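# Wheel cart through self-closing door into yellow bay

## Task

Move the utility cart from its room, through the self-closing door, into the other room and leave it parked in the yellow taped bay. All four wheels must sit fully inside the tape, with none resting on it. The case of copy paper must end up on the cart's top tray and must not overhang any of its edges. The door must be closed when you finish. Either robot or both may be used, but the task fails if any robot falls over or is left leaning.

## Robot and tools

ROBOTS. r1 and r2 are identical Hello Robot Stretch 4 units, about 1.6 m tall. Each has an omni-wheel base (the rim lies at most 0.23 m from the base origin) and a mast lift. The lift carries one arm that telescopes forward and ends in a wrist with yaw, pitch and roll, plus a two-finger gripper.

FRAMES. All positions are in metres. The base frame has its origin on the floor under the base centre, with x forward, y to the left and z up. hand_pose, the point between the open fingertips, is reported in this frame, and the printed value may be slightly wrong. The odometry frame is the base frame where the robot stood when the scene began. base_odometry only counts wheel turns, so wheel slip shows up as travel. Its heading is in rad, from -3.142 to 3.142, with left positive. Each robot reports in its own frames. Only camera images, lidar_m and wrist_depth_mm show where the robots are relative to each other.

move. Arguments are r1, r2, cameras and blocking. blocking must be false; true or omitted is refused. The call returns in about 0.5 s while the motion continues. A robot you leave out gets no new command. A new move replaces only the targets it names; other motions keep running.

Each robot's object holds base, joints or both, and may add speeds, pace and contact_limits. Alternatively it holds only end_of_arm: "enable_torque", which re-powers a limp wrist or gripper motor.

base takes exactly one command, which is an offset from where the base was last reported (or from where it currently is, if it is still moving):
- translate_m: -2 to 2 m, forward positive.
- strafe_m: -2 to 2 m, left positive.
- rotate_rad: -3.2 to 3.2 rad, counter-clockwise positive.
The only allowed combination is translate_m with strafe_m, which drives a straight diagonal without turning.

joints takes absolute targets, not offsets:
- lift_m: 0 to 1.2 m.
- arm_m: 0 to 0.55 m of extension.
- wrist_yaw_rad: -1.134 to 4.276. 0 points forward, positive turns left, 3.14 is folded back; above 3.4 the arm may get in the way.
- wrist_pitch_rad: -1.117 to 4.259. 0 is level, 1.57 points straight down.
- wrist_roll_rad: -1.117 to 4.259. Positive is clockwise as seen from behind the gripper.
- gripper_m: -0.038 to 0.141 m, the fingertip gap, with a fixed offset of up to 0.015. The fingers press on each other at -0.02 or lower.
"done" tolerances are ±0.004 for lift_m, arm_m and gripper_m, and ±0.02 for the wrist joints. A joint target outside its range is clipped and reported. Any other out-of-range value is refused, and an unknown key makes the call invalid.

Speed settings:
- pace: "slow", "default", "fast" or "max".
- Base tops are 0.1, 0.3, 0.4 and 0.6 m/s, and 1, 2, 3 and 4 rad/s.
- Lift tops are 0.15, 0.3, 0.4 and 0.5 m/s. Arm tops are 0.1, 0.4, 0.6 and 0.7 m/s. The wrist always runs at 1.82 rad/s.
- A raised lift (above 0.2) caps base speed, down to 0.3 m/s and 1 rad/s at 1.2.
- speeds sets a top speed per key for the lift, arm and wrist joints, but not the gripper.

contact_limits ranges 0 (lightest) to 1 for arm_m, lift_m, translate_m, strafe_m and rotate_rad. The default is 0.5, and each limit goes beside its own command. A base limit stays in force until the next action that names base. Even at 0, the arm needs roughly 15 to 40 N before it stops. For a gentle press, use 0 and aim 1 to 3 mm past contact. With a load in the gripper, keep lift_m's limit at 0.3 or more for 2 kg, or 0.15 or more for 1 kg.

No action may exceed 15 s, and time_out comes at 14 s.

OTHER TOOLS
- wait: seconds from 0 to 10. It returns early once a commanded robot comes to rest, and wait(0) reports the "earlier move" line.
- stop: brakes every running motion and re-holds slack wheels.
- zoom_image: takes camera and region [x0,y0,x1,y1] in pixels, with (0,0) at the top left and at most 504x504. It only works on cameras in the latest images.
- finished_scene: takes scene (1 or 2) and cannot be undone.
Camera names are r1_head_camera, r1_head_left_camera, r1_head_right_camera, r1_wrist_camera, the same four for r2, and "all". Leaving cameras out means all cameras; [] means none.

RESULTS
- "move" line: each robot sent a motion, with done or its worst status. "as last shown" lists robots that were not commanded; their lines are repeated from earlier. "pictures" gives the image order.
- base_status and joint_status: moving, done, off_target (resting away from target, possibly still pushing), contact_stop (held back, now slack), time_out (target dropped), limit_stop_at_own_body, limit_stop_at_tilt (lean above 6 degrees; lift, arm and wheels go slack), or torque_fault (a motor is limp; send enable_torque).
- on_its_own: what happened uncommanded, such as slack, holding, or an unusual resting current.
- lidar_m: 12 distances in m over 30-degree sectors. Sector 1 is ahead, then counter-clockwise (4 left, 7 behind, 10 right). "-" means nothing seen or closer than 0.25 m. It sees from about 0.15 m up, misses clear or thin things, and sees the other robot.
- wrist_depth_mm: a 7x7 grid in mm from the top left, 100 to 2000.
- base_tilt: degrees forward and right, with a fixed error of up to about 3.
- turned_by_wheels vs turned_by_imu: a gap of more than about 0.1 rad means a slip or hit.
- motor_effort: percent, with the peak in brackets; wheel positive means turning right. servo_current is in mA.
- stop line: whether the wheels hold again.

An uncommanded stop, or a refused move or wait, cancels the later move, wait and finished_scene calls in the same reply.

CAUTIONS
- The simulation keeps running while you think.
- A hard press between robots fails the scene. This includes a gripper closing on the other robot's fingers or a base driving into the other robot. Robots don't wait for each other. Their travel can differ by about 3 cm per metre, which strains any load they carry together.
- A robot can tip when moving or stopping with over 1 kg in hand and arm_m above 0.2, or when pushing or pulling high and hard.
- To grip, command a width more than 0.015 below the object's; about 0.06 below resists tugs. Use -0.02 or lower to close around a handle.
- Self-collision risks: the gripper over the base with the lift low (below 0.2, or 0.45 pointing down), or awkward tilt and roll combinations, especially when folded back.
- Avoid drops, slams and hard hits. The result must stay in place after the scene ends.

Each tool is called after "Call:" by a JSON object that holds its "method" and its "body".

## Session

Call:
{"method": "wait", "body": {"seconds": 0}}

Scene clock: 0.00 s.
r1.base_odometry: x=+0.000 y=+0.000 heading=+0.000
r1.turned_by_wheels: +0.000
r1.turned_by_imu: +0.000
r1.base_tilt: forward=-1.6 right=+1.3
r1.lidar_m: 0.96 1.73 2.02 2.40 3.92 1.60 0.85 0.77 0.78 0.89 0.77 0.78
r1.base_status: not commanded
r1.joint_positions: lift_m=+0.124 arm_m=+0.000 wrist_yaw_rad=+3.194 wrist_pitch_rad=+0.002 wrist_roll_rad=+0.000 gripper_m=+0.056
r1.joint_status: not commanded
r1.measured_speeds: all 0
r1.motor_effort: lift_m=+19 arm_m=-4 wheel_0=-2 wheel_1=+1 wheel_2=+0
r1.servo_current: wrist_yaw_rad=59 wrist_pitch_rad=46 wrist_roll_rad=46 gripper_m=39
r1.hand_pose: x=-0.1216 y=+0.0722 z=+0.3019 quat_wxyz=(-0.026, -0.001, +0.000, +1.000) (m; r1's base frame)
r1.wrist_depth_mm: - 135 - - - - - / - 123 135 - - - - / - 121 191 - - - - / 110 136 194 - - - - / 137 - - - 1618 - - / 226 - 190 1098 188 1160 1118 / 224 163 750 798 768 768 759
r2.base_odometry: x=+0.000 y=+0.000 heading=+0.000
r2.turned_by_wheels: +0.000
r2.turned_by_imu: +0.000
r2.base_tilt: forward=-0.6 right=+0.1
r2.lidar_m: 1.29 1.32 1.58 2.33 2.36 2.78 1.41 1.41 2.77 2.39 2.42 1.48
r2.base_status: not commanded
r2.joint_positions: lift_m=+0.200 arm_m=+0.000 wrist_yaw_rad=+3.211 wrist_pitch_rad=+0.001 wrist_roll_rad=+0.000 gripper_m=+0.056
r2.joint_status: not commanded
r2.measured_speeds: all 0
r2.motor_effort: lift_m=+18 arm_m=-4 wheel_0=-1 wheel_1=+1 wheel_2=+1
r2.servo_current: wrist_yaw_rad=46 wrist_pitch_rad=39 wrist_roll_rad=52 gripper_m=52
r2.hand_pose: x=-0.1229 y=+0.0671 z=+0.3779 quat_wxyz=(-0.035, -0.001, +0.000, +0.999) (m; r2's base frame)
r2.wrist_depth_mm: - - 137 - - - - / - - 137 - - - - / - 109 138 - - - - / - 140 175 - - - - / 214 - - - - - - / 213 1281 196 1255 190 1336 1182 / 208 243 866 - - 854 878
pictures: r1_head_camera, r1_head_left_camera, r1_head_right_camera, r1_wrist_camera, r2_head_camera, r2_head_left_camera, r2_head_right_camera, r2_wrist_camera
Images, in order (width x height): r1_head_camera 420x560, r1_head_left_camera 420x672, r1_head_right_camera 420x672, r1_wrist_camera 616x392, r2_head_camera 420x560, r2_head_left_camera 420x672, r2_head_right_camera 420x672, r2_wrist_camera 616x392.

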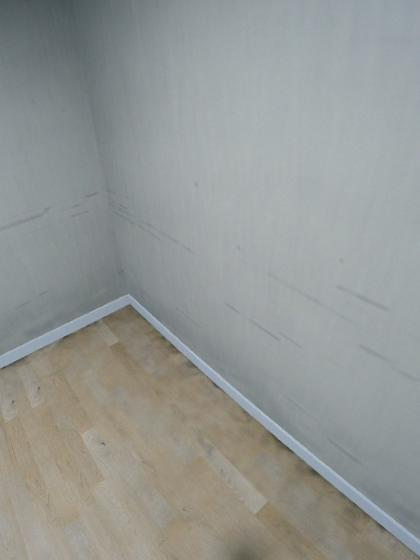

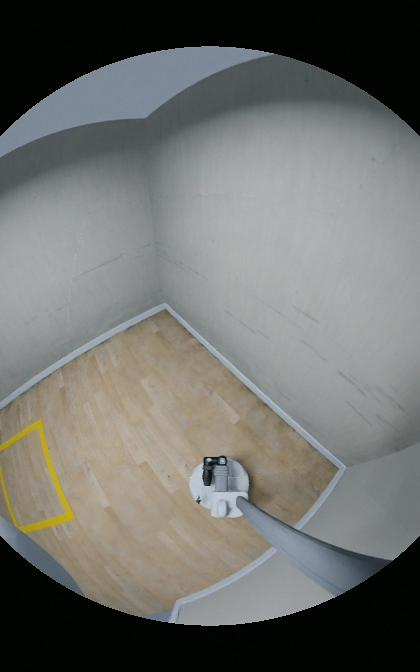

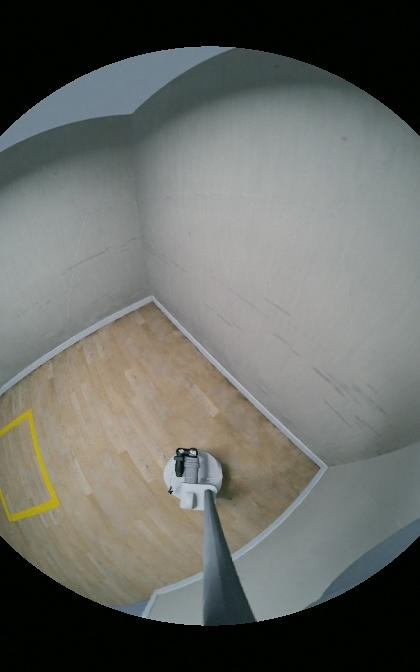

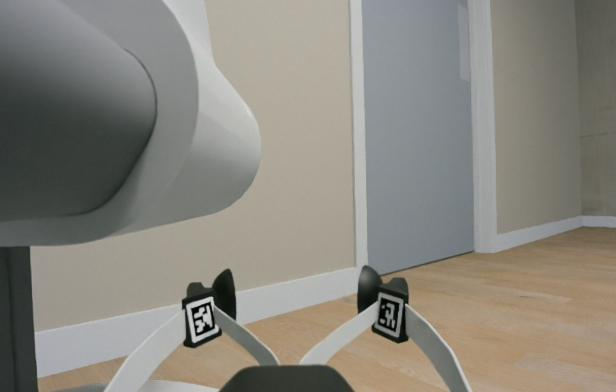

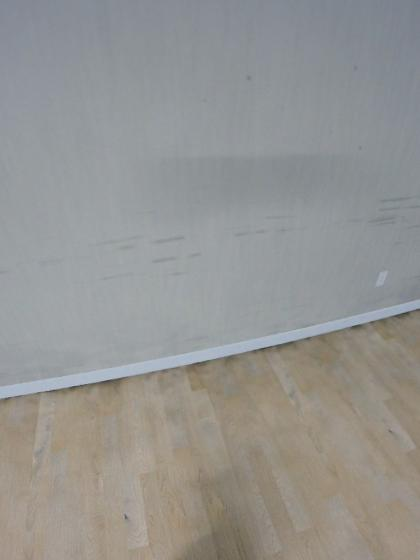

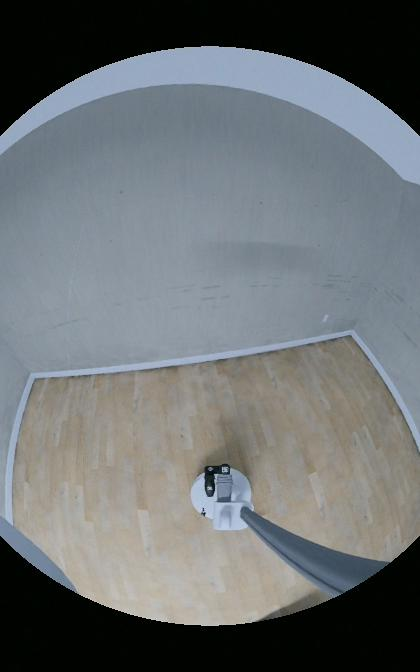

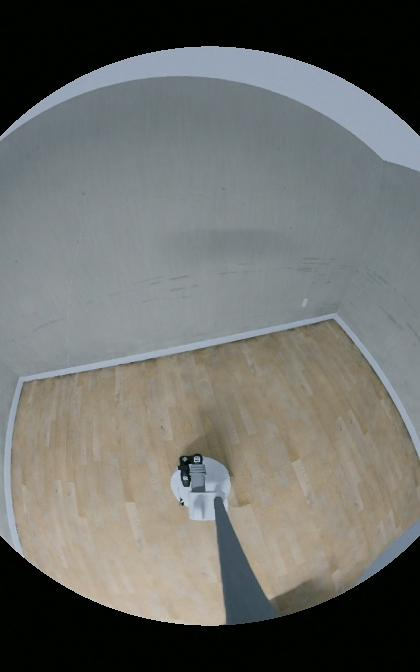

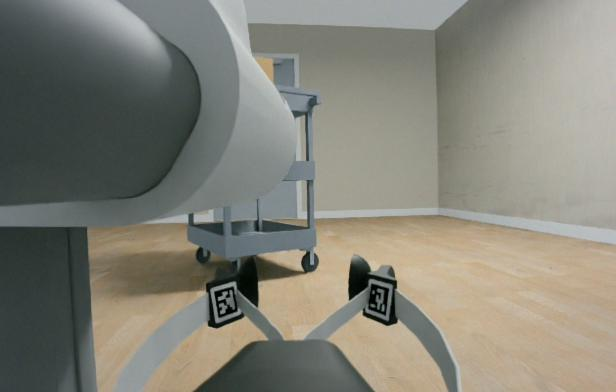

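Call:
{"method": "move", "body": {"blocking": false, "r1": {"base":{"rotate_rad":2.9}}, "r2": {"base":{"rotate_rad":3.1}}, "cameras": []}}

Call:
{"method": "wait", "body": {"seconds": 6, "cameras": []}}

Call:
{"method": "wait", "body": {"seconds": 2, "cameras": ["r1_head_camera","r1_head_left_camera","r1_head_right_camera","r2_head_camera","r2_head_left_camera","r2_head_right_camera"]}}

Scene clock: 15.00 s.
move: r1 moving; r2 moving
r1.base_odometry: x=+0.000 y=+0.000 heading=+0.253
r1.turned_by_wheels: +0.253
r1.turned_by_imu: +0.253
r1.base_tilt: forward=-1.6 right=+1.3
r1.lidar_m: 1.15 2.01 2.11 2.98 2.65 1.07 0.80 0.74 0.81 0.80 0.72 0.82
r1.base_status: rotate_rad moving
r1.joint_positions: lift_m=+0.124 arm_m=+0.000 wrist_yaw_rad=+3.194 wrist_pitch_rad=+0.002 wrist_roll_rad=+0.000 gripper_m=+0.056
r1.joint_status: not commanded
r1.measured_speeds: translate_m=+0.000 strafe_m=+0.000 rotate_rad=+0.974 lift_m=+0.000 arm_m=+0.000 wrist_yaw_rad=+0.000 wrist_pitch_rad=+0.000 wrist_roll_rad=+0.000
r1.motor_effort: lift_m=+19(20) arm_m=-4(4) wheel_0=-7(9) wheel_1=-6(7) wheel_2=-6(7)
r1.servo_current: wrist_yaw_rad=46(59) wrist_pitch_rad=39(52) wrist_roll_rad=33(65) gripper_m=39(46)
r1.hand_pose: x=-0.1216 y=+0.0722 z=+0.3019 quat_wxyz=(-0.026, -0.001, +0.000, +1.000) (m; r1's base frame)
r1.wrist_depth_mm: - 135 - - - - 1808 / - 123 135 - - - 1808 / - 121 192 - - - 1756 / 111 136 195 - - - 1808 / 137 - - - - - 1756 / 226 - 190 976 188 1118 1138 / 224 152 759 798 778 750 759
r2.base_odometry: x=+0.000 y=+0.000 heading=+0.252
r2.turned_by_wheels: +0.252
r2.turned_by_imu: +0.245
r2.base_tilt: forward=-0.7 right=+0.0
r2.lidar_m: 1.29 1.38 1.94 2.33 2.46 3.37 1.44 3.35 2.49 2.40 1.84 1.36
r2.base_status: rotate_rad moving
r2.joint_positions: lift_m=+0.200 arm_m=+0.000 wrist_yaw_rad=+3.211 wrist_pitch_rad=+0.001 wrist_roll_rad=+0.000 gripper_m=+0.056
r2.joint_status: not commanded
r2.measured_speeds: translate_m=+0.002 strafe_m=+0.000 rotate_rad=+0.977 lift_m=+0.000 arm_m=+0.000 wrist_yaw_rad=+0.000 wrist_pitch_rad=+0.000 wrist_roll_rad=+0.000
r2.motor_effort: lift_m=+18(18) arm_m=-4(4) wheel_0=-4(9) wheel_1=-10(10) wheel_2=-10(11)
r2.servo_current: wrist_yaw_rad=52(52) wrist_pitch_rad=46(46) wrist_roll_rad=52(65) gripper_m=46(52)
r2.hand_pose: x=-0.1229 y=+0.0671 z=+0.3779 quat_wxyz=(-0.035, -0.001, +0.000, +0.999) (m; r2's base frame)
r2.wrist_depth_mm: - - 137 - - - - / - - 137 1756 - - - / - 109 138 286 - - - / - 140 176 - - - - / 214 - - - - - - / 213 1281 196 1308 190 1336 1182 / 208 242 878 - - 854 878
pictures: none
No camera images: "cameras" was empty.

Scene clock: 17.23 s.
earlier move: r1 done; r2 moving
r1.base_odometry: x=+0.000 y=+0.000 heading=+2.900
r1.turned_by_wheels: +2.647
r1.turned_by_imu: +2.661
r1.base_tilt: forward=-1.6 right=+1.3
r1.lidar_m: 1.05 0.79 0.74 0.81 0.80 0.76 0.81 1.21 2.03 2.15 3.07 2.55
r1.base_status: done
r1.joint_positions: lift_m=+0.124 arm_m=+0.000 wrist_yaw_rad=+3.194 wrist_pitch_rad=+0.002 wrist_roll_rad=+0.000 gripper_m=+0.056
r1.joint_status: not commanded
r1.measured_speeds: all 0
r1.motor_effort: lift_m=+19(20) arm_m=-4(4) wheel_0=-3(10) wheel_1=-2(9) wheel_2=-1(8)
r1.servo_current: wrist_yaw_rad=39(65) wrist_pitch_rad=39(52) wrist_roll_rad=52(65) gripper_m=39(52)
r1.hand_pose: x=-0.1216 y=+0.0722 z=+0.3019 quat_wxyz=(-0.026, -0.001, +0.000, +1.000) (m; r1's base frame)
r1.wrist_depth_mm: - 135 - - - - - / - 123 135 - - - - / - 121 192 - - - - / 110 135 194 - - - - / 137 - - - - - - / 1008 1229 190 - 187 - - / 750 759 750 788 778 131 -
r2.base_odometry: x=+0.000 y=+0.000 heading=+3.099
r2.turned_by_wheels: +2.847
r2.turned_by_imu: +2.772
r2.base_tilt: forward=-0.7 right=+0.1
r2.lidar_m: 1.45 1.41 2.88 2.37 2.39 1.55 1.33 1.30 1.52 2.33 2.34 2.67
r2.base_status: rotate_rad moving
r2.joint_positions: lift_m=+0.200 arm_m=+0.000 wrist_yaw_rad=+3.211 wrist_pitch_rad=+0.001 wrist_roll_rad=+0.000 gripper_m=+0.056
r2.joint_status: not commanded
r2.measured_speeds: all 0
r2.motor_effort: lift_m=+18(18) arm_m=-4(4) wheel_0=-4(10) wheel_1=-2(10) wheel_2=-4(13)
r2.servo_current: wrist_yaw_rad=46(52) wrist_pitch_rad=39(46) wrist_roll_rad=39(65) gripper_m=52(52)
r2.hand_pose: x=-0.1228 y=+0.0671 z=+0.3779 quat_wxyz=(-0.035, -0.001, +0.000, +0.999) (m; r2's base frame)
r2.wrist_depth_mm: - - 137 - - - - / - 107 137 - - - - / - 110 139 235 - - - / - 140 165 - - - - / 215 - - - - - - / 212 1205 193 1182 190 1336 1205 / 211 244 891 - - 854 891
wait: 2.23 of 6 s (r1 has come to rest)
pictures: none
No camera images: "cameras" was empty.

Scene clock: 17.33 s.
earlier move: r2 done
r1.base_odometry: x=+0.000 y=+0.000 heading=+2.900
r1.turned_by_wheels: +0.000
r1.turned_by_imu: +0.000
r1.base_tilt: forward=-1.6 right=+1.3
r1.lidar_m: 1.05 0.78 0.75 0.81 0.82 0.76 0.82 1.19 2.02 2.14 3.07 2.51
r1.base_status: done
r1.joint_positions: lift_m=+0.124 arm_m=+0.000 wrist_yaw_rad=+3.194 wrist_pitch_rad=+0.002 wrist_roll_rad=+0.000 gripper_m=+0.056
r1.joint_status: not commanded
r1.measured_speeds: all 0
r1.motor_effort: lift_m=+20(20) arm_m=-4(4) wheel_0=-2(10) wheel_1=-2(9) wheel_2=-1(8)
r1.servo_current: wrist_yaw_rad=39(65) wrist_pitch_rad=46(52) wrist_roll_rad=39(65) gripper_m=39(52)
r1.hand_pose: x=-0.1216 y=+0.0722 z=+0.3019 quat_wxyz=(-0.026, -0.001, +0.000, +1.000) (m; r1's base frame)
r1.wrist_depth_mm: - 135 - - - - - / - 123 135 - - - - / - 121 191 - - - - / 110 136 195 - - - - / 137 - - - - - - / 1008 1229 190 - 187 - - / 750 759 759 798 788 131 -
r2.base_odometry: x=+0.000 y=+0.000 heading=+3.099
r2.turned_by_wheels: +0.000
r2.turned_by_imu: +0.000
r2.base_tilt: forward=-0.7 right=+0.1
r2.lidar_m: 1.44 1.40 2.85 2.39 2.36 1.57 1.33 1.28 1.50 2.35 2.34 2.68
r2.base_status: done
r2.joint_positions: lift_m=+0.200 arm_m=+0.000 wrist_yaw_rad=+3.211 wrist_pitch_rad=+0.001 wrist_roll_rad=+0.000 gripper_m=+0.056
r2.joint_status: not commanded
r2.measured_speeds: all 0
r2.motor_effort: lift_m=+18(18) arm_m=-4(4) wheel_0=-3(10) wheel_1=-2(10) wheel_2=-4(13)
r2.servo_current: wrist_yaw_rad=52(52) wrist_pitch_rad=39(46) wrist_roll_rad=46(65) gripper_m=52(52)
r2.hand_pose: x=-0.1228 y=+0.0671 z=+0.3779 quat_wxyz=(-0.035, -0.001, +0.000, +0.999) (m; r2's base frame)
r2.wrist_depth_mm: - - 137 - - - - / - 107 137 - - - - / - 110 138 236 - - - / - 140 165 - - - - / 216 - - - - - - / 213 1182 192 1182 190 1308 1182 / 211 245 878 - - 842 878
wait: 0.10 of 2 s (r2 has come to rest)
pictures: r1_head_camera, r1_head_left_camera, r1_head_right_camera, r2_head_camera, r2_head_left_camera, r2_head_right_camera
Images, in order (width x height): r1_head_camera 420x560, r1_head_left_camera 420x672, r1_head_right_camera 420x672, r2_head_camera 420x560, r2_head_left_camera 420x672, r2_head_right_camera 420x672.

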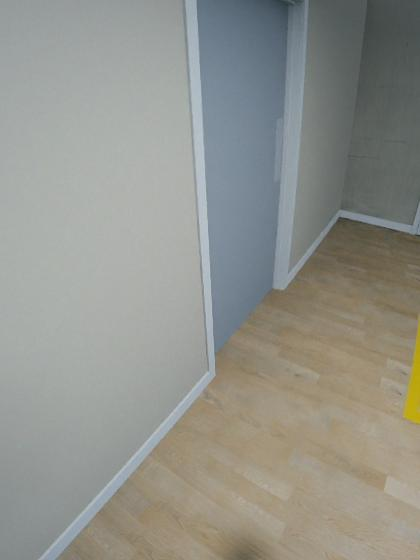

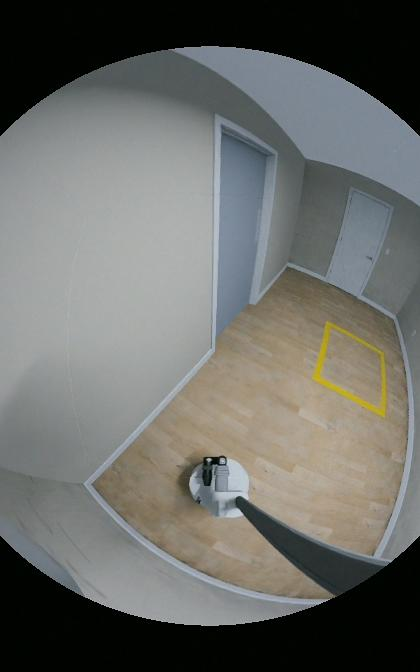

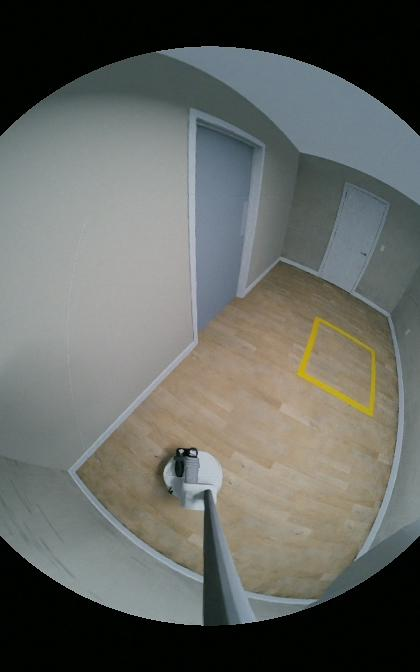

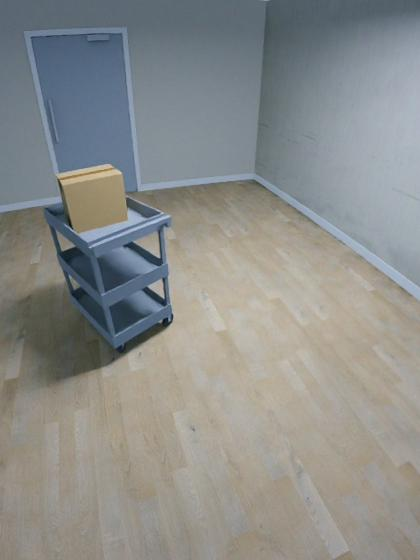

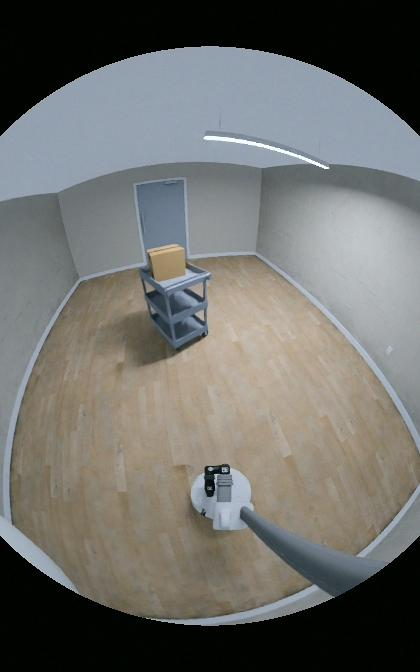

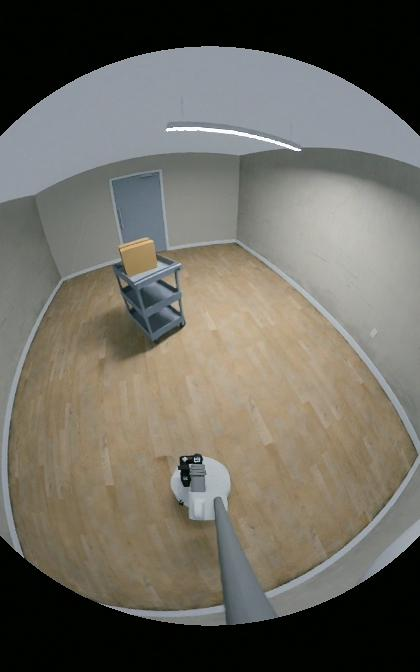

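Call:
{"method": "zoom_image", "body": {"camera": "r2_head_camera", "region": [20, 140, 200, 370]}}

Call:
{"method": "zoom_image", "body": {"camera": "r2_head_left_camera", "region": [110, 160, 240, 360]}}

Scaled by 2.191 from the camera's 420x560 image, which has a finer 1200x1600 frame.

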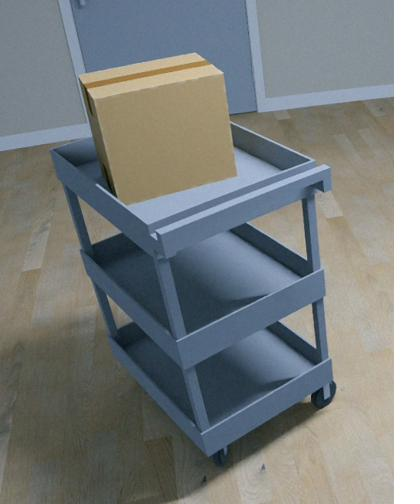

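Scaled by 2.520 from the camera's 420x672 image, which has a finer 600x960 frame.

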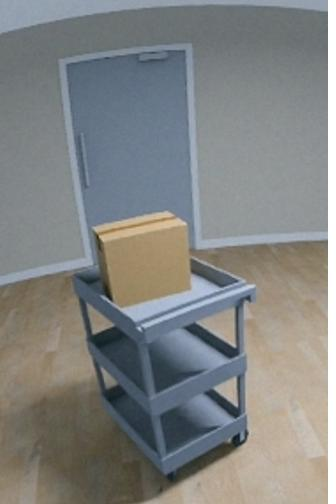

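Call:
{"method": "move", "body": {"blocking": false, "r2": {"base":{"translate_m":0.3},"joints":{"lift_m":0.683,"wrist_yaw_rad":0,"wrist_roll_rad":1.57,"gripper_m":0.1}}, "cameras": []}}

Call:
{"method": "wait", "body": {"seconds": 3, "cameras": []}}

Call:
{"method": "move", "body": {"blocking": false, "r2": {"base":{"translate_m":0.45}}, "cameras": []}}

Call:
{"method": "wait", "body": {"seconds": 4, "cameras": []}}

Call:
{"method": "move", "body": {"blocking": false, "r2": {"base":{"rotate_rad":0.75}}, "cameras": []}}

Call:
{"method": "wait", "body": {"seconds": 3, "cameras": ["r2_head_camera","r2_wrist_camera"]}}

Scene clock: 73.43 s.
move: r2 moving
r1: as last shown
r1.lidar_m: 1.04 0.75 0.74 0.82 0.78 0.76 0.83 1.18 2.02 2.16 3.05 2.56
r1.motor_effort: lift_m=+19(20) arm_m=-4(4) wheel_0=-2(3) wheel_1=-2(2) wheel_2=-1(1)
r1.servo_current: wrist_yaw_rad=78(78) wrist_pitch_rad=39(46) wrist_roll_rad=39(52) gripper_m=39(46)
r1.wrist_depth_mm: - 135 - - - - - / - 123 135 - - - - / - 121 191 - - - - / 110 136 194 - - - - / 137 - - - - - - / 991 1182 190 - 188 - - / 750 759 741 788 788 130 -
r2.base_odometry: x=-0.031 y=+0.001 heading=+3.100
r2.turned_by_wheels: +0.000
r2.turned_by_imu: +0.001
r2.base_tilt: forward=-0.7 right=+0.0
r2.lidar_m: 1.42 1.36 2.87 2.39 2.42 1.60 1.34 1.34 1.54 2.34 2.33 2.66
r2.base_status: translate_m moving
r2.joint_positions: lift_m=+0.238 arm_m=+0.000 wrist_yaw_rad=+2.651 wrist_pitch_rad=+0.001 wrist_roll_rad=+0.588 gripper_m=+0.075
r2.joint_status: lift_m moving; wrist_yaw_rad moving; wrist_roll_rad moving; gripper_m moving
r2.measured_speeds: translate_m=+0.122 strafe_m=+0.000 rotate_rad=-0.003 lift_m=+0.146 arm_m=+0.000 wrist_yaw_rad=-1.730 wrist_pitch_rad=+0.000 wrist_roll_rad=+1.820
r2.motor_effort: lift_m=+23(24) arm_m=-4(4) wheel_0=+4(10) wheel_1=+7(8) wheel_2=-12(12)
r2.servo_current: wrist_yaw_rad=85(137) wrist_pitch_rad=39(46) wrist_roll_rad=46(98) gripper_m=85(98)
r2.hand_pose: x=-0.0421 y=+0.2131 z=+0.4157 quat_wxyz=(+0.233, +0.070, +0.281, +0.928) (m; r2's base frame)
r2.wrist_depth_mm: - - - - - - - / - - - - - - - / - - - - - - 1708 / - - - - - 1708 1182 / 258 - - 1863 1661 1138 878 / 245 - 190 1499 188 854 699 / - 127 - - 820 676 580
pictures: none
No camera images: "cameras" was empty.

Scene clock: 75.83 s.
earlier move: r2 done
r1.base_odometry: x=+0.000 y=+0.000 heading=+2.900
r1.turned_by_wheels: +0.000
r1.turned_by_imu: +0.000
r1.base_tilt: forward=-1.6 right=+1.3
r1.lidar_m: 1.05 0.77 0.74 0.80 0.80 0.76 0.84 1.18 2.05 2.12 3.06 2.54
r1.base_status: not commanded
r1.joint_positions: lift_m=+0.124 arm_m=+0.000 wrist_yaw_rad=+3.194 wrist_pitch_rad=+0.002 wrist_roll_rad=+0.000 gripper_m=+0.056
r1.joint_status: not commanded
r1.measured_speeds: all 0
r1.motor_effort: lift_m=+20(20) arm_m=-4(4) wheel_0=-2(3) wheel_1=-2(2) wheel_2=-1(1)
r1.servo_current: wrist_yaw_rad=65(78) wrist_pitch_rad=39(52) wrist_roll_rad=59(72) gripper_m=39(52)
r1.hand_pose: x=-0.1216 y=+0.0722 z=+0.3019 quat_wxyz=(-0.026, -0.001, +0.000, +1.000) (m; r1's base frame)
r1.wrist_depth_mm: - 135 - - - - - / - 123 135 - - - - / - 121 191 - - - - / 111 135 194 - - - - / 137 - - - - - - / 991 1229 190 - 187 - - / 759 759 759 778 778 131 -
r2.base_odometry: x=-0.300 y=+0.013 heading=+3.099
r2.turned_by_wheels: +0.000
r2.turned_by_imu: +0.000
r2.base_tilt: forward=-0.7 right=+0.1
r2.lidar_m: 1.23 1.12 2.94 2.45 2.46 1.93 1.61 1.58 1.82 2.26 2.26 2.60
r2.base_status: done
r2.joint_positions: lift_m=+0.683 arm_m=+0.000 wrist_yaw_rad=+0.003 wrist_pitch_rad=+0.001 wrist_roll_rad=+1.568 gripper_m=+0.100
r2.joint_status: all done
r2.measured_speeds: all 0
r2.motor_effort: lift_m=+21(25) arm_m=-4(4) wheel_0=+2(10) wheel_1=+2(9) wheel_2=-2(14)
r2.servo_current: wrist_yaw_rad=46(137) wrist_pitch_rad=39(46) wrist_roll_rad=52(104) gripper_m=52(98)
r2.hand_pose: x=+0.4596 y=-0.0866 z=+0.8606 quat_wxyz=(+0.708, +0.706, +0.001, +0.001) (m; r2's base frame)
r2.wrist_depth_mm: - - - - - 1661 1182 / - - - - - 1708 1205 / - - - - - 1808 1182 / - - - - - 1708 1182 / - - - - - 1756 1205 / - - 193 1098 193 1255 1118 / - - - - - - 1078
wait: 2.40 of 3 s (r2 has come to rest)
pictures: none
No camera images: "cameras" was empty.

Scene clock: 76.33 s.
move: r2 moving
r1: as last shown
r1.lidar_m: 1.01 0.79 0.76 0.79 0.77 0.76 0.84 1.19 2.04 2.17 3.08 2.54
r1.motor_effort: lift_m=+20(20) arm_m=-4(4) wheel_0=-3(3) wheel_1=-2(2) wheel_2=-1(1)
r1.servo_current: wrist_yaw_rad=59(65) wrist_pitch_rad=46(46) wrist_roll_rad=52(59) gripper_m=39(46)
r1.wrist_depth_mm: - 135 - - - - - / - 123 135 - - - - / - 121 191 - - - - / 110 136 194 - - - - / 137 - - - - - - / 1008 1205 190 - 188 - - / 750 768 759 798 778 131 -
r2.base_odometry: x=-0.331 y=+0.014 heading=+3.100
r2.turned_by_wheels: +0.000
r2.turned_by_imu: +0.000
r2.base_tilt: forward=-0.7 right=+0.1
r2.lidar_m: 1.19 1.11 2.94 2.48 2.48 1.95 1.64 1.63 1.87 2.25 2.24 2.59
r2.base_status: translate_m moving
r2.joint_positions: lift_m=+0.683 arm_m=+0.000 wrist_yaw_rad=+0.003 wrist_pitch_rad=+0.001 wrist_roll_rad=+1.568 gripper_m=+0.100
r2.joint_status: not commanded
r2.measured_speeds: translate_m=+0.123 strafe_m=+0.001 rotate_rad=+0.002 lift_m=+0.000 arm_m=+0.000 wrist_yaw_rad=+0.000 wrist_pitch_rad=+0.000 wrist_roll_rad=+0.000
r2.motor_effort: lift_m=+21(21) arm_m=-4(4) wheel_0=+7(9) wheel_1=+7(8) wheel_2=-12(13)
r2.servo_current: wrist_yaw_rad=52(59) wrist_pitch_rad=33(46) wrist_roll_rad=39(59) gripper_m=52(52)
r2.hand_pose: x=+0.4596 y=-0.0866 z=+0.8606 quat_wxyz=(+0.708, +0.706, +0.001, +0.001) (m; r2's base frame)
r2.wrist_depth_mm: - - - - - 1708 1182 / - - - - - 1708 1182 / - - - - - 1756 1182 / - - - - - 1756 1205 / - - - - - 1756 1229 / - - 193 1078 187 1281 1098 / - - - - - - 1078
pictures: none
No camera images: "cameras" was empty.

Scene clock: 78.83 s.
earlier move: r2 done
r1.base_odometry: x=+0.000 y=+0.000 heading=+2.900
r1.turned_by_wheels: +0.000
r1.turned_by_imu: +0.000
r1.base_tilt: forward=-1.6 right=+1.3
r1.lidar_m: 1.03 0.77 0.76 0.79 0.80 0.77 0.82 1.20 2.05 2.13 3.07 2.59
r1.base_status: not commanded
r1.joint_positions: lift_m=+0.124 arm_m=+0.000 wrist_yaw_rad=+3.194 wrist_pitch_rad=+0.002 wrist_roll_rad=+0.000 gripper_m=+0.056
r1.joint_status: not commanded
r1.measured_speeds: all 0
r1.motor_effort: lift_m=+20(20) arm_m=-4(4) wheel_0=-2(3) wheel_1=-2(3) wheel_2=-1(1)
r1.servo_current: wrist_yaw_rad=59(72) wrist_pitch_rad=46(52) wrist_roll_rad=65(65) gripper_m=39(46)
r1.hand_pose: x=-0.1216 y=+0.0722 z=+0.3019 quat_wxyz=(-0.026, -0.001, +0.000, +1.000) (m; r1's base frame)
r1.wrist_depth_mm: - 135 - - - - - / - 123 135 - - - - / - 121 192 - - - - / 110 136 194 - - - - / 137 - - - - - - / 1008 1205 190 - 187 - - / 759 759 759 788 778 131 -
r2.base_odometry: x=-0.749 y=+0.032 heading=+3.100
r2.turned_by_wheels: +0.000
r2.turned_by_imu: +0.001
r2.base_tilt: forward=-0.7 right=+0.1
r2.lidar_m: 0.80 0.71 3.07 2.61 2.59 2.42 2.03 2.03 2.31 2.13 2.09 2.43
r2.base_status: done
r2.joint_positions: lift_m=+0.683 arm_m=+0.000 wrist_yaw_rad=+0.003 wrist_pitch_rad=+0.001 wrist_roll_rad=+1.568 gripper_m=+0.100
r2.joint_status: not commanded
r2.measured_speeds: all 0
r2.motor_effort: lift_m=+21(22) arm_m=-4(4) wheel_0=+3(11) wheel_1=+3(9) wheel_2=-3(14)
r2.servo_current: wrist_yaw_rad=39(65) wrist_pitch_rad=46(46) wrist_roll_rad=52(59) gripper_m=46(59)
r2.hand_pose: x=+0.4596 y=-0.0867 z=+0.8606 quat_wxyz=(+0.708, +0.706, +0.001, +0.001) (m; r2's base frame)
r2.wrist_depth_mm: - - - - - 1708 1160 / - - - - - 1708 1182 / - - - - - 1661 1205 / - - - - - 1708 1229 / - - - - - 1756 1205 / - - 193 - 194 1499 1205 / - - - - - - 1160
wait: 2.50 of 4 s (r2 has come to rest)
pictures: none
No camera images: "cameras" was empty.

Scene clock: 79.33 s.
move: r2 moving
r1: as last shown
r1.lidar_m: 1.03 0.78 0.74 0.79 0.81 0.78 0.82 1.20 2.04 2.13 3.03 2.55
r1.motor_effort: lift_m=+19(20) arm_m=-4(4) wheel_0=-3(3) wheel_1=-2(2) wheel_2=-1(1)
r1.servo_current: wrist_yaw_rad=52(52) wrist_pitch_rad=39(52) wrist_roll_rad=46(52) gripper_m=46(46)
r1.wrist_depth_mm: - 135 - - - - - / - 123 135 - - - - / - 121 192 - - - - / 110 135 195 - - - - / 137 - - - - - - / 1008 1205 190 - 188 - - / 759 759 750 798 788 131 -
r2.base_odometry: x=-0.749 y=+0.032 heading=-2.932
r2.turned_by_wheels: +0.252
r2.turned_by_imu: +0.245
r2.base_tilt: forward=-0.7 right=+0.0
r2.lidar_m: 0.74 0.71 2.75 2.58 2.69 2.14 2.01 2.10 2.24 2.12 2.19 2.94
r2.base_status: rotate_rad moving
r2.joint_positions: lift_m=+0.683 arm_m=+0.000 wrist_yaw_rad=+0.003 wrist_pitch_rad=+0.001 wrist_roll_rad=+1.568 gripper_m=+0.100
r2.joint_status: not commanded
r2.measured_speeds: translate_m=-0.002 strafe_m=-0.001 rotate_rad=+0.969 lift_m=+0.000 arm_m=+0.000 wrist_yaw_rad=+0.000 wrist_pitch_rad=+0.000 wrist_roll_rad=+0.000
r2.motor_effort: lift_m=+21(21) arm_m=-4(4) wheel_0=-9(11) wheel_1=-9(10) wheel_2=-10(11)
r2.servo_current: wrist_yaw_rad=65(65) wrist_pitch_rad=39(52) wrist_roll_rad=39(59) gripper_m=52(59)
r2.hand_pose: x=+0.4595 y=-0.0867 z=+0.8606 quat_wxyz=(+0.708, +0.706, +0.001, +0.001) (m; r2's base frame)
r2.wrist_depth_mm: - - - - - 1708 1182 / - - - - - 1661 1182 / - - - - - 1756 1205 / - - - - - 1808 1182 / - - - - - 842 1205 / - - 193 634 192 634 - / - - 809 - - - -
pictures: none
No camera images: "cameras" was empty.

Scene clock: 80.37 s.
earlier move: r2 done
r1.base_odometry: x=+0.000 y=+0.000 heading=+2.900
r1.turned_by_wheels: +0.000
r1.turned_by_imu: +0.000
r1.base_tilt: forward=-1.6 right=+1.3
r1.lidar_m: 1.04 0.78 0.75 0.81 0.80 0.75 0.82 1.21 2.02 2.14 3.07 2.56
r1.base_status: not commanded
r1.joint_positions: lift_m=+0.124 arm_m=+0.000 wrist_yaw_rad=+3.194 wrist_pitch_rad=+0.002 wrist_roll_rad=+0.000 gripper_m=+0.056
r1.joint_status: not commanded
r1.measured_speeds: all 0
r1.motor_effort: lift_m=+19(20) arm_m=-4(4) wheel_0=-3(3) wheel_1=-2(2) wheel_2=-1(1)
r1.servo_current: wrist_yaw_rad=59(65) wrist_pitch_rad=39(52) wrist_roll_rad=46(65) gripper_m=39(46)
r1.hand_pose: x=-0.1216 y=+0.0722 z=+0.3019 quat_wxyz=(-0.026, -0.001, +0.000, +1.000) (m; r1's base frame)
r1.wrist_depth_mm: - 135 - - - - - / - 123 135 - - - - / - 121 192 - - - - / 111 136 194 - - - - / 137 - - - - - - / 1008 1160 190 - 187 - - / 741 750 759 798 778 130 -
r2.base_odometry: x=-0.749 y=+0.032 heading=-2.434
r2.turned_by_wheels: +0.497
r2.turned_by_imu: +0.485
r2.base_tilt: forward=-0.7 right=+0.1
r2.lidar_m: 0.72 2.80 2.59 2.66 2.15 2.02 2.09 2.23 2.12 2.19 2.83 0.75
r2.base_status: done
r2.joint_positions: lift_m=+0.683 arm_m=+0.000 wrist_yaw_rad=+0.003 wrist_pitch_rad=+0.001 wrist_roll_rad=+1.568 gripper_m=+0.100
r2.joint_status: not commanded
r2.measured_speeds: all 0
r2.motor_effort: lift_m=+21(21) arm_m=-4(5) wheel_0=-3(11) wheel_1=-3(10) wheel_2=-4(12)
r2.servo_current: wrist_yaw_rad=46(65) wrist_pitch_rad=39(52) wrist_roll_rad=46(59) gripper_m=52(59)
r2.hand_pose: x=+0.4595 y=-0.0867 z=+0.8606 quat_wxyz=(+0.708, +0.706, +0.001, +0.001) (m; r2's base frame)
r2.wrist_depth_mm: - - - 539 - 544 544 / - - 759 554 - 554 549 / - - 788 549 - 554 549 / - - 809 554 - 554 554 / - - - - - 1618 1138 / - - 193 - 193 1537 1229 / - - - - - 1863 1205
wait: 1.03 of 3 s (r2 has come to rest)
pictures: r2_head_camera, r2_wrist_camera
Images, in order (width x height): r2_head_camera 420x560, r2_wrist_camera 616x392.

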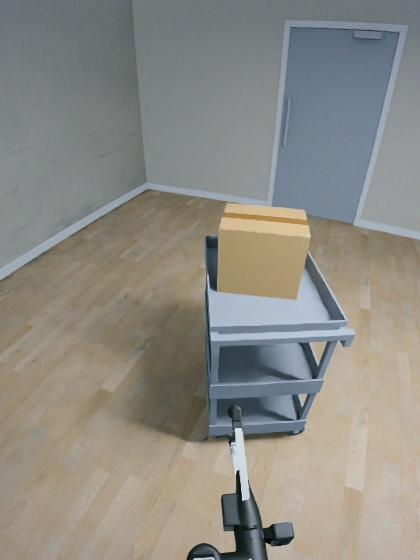

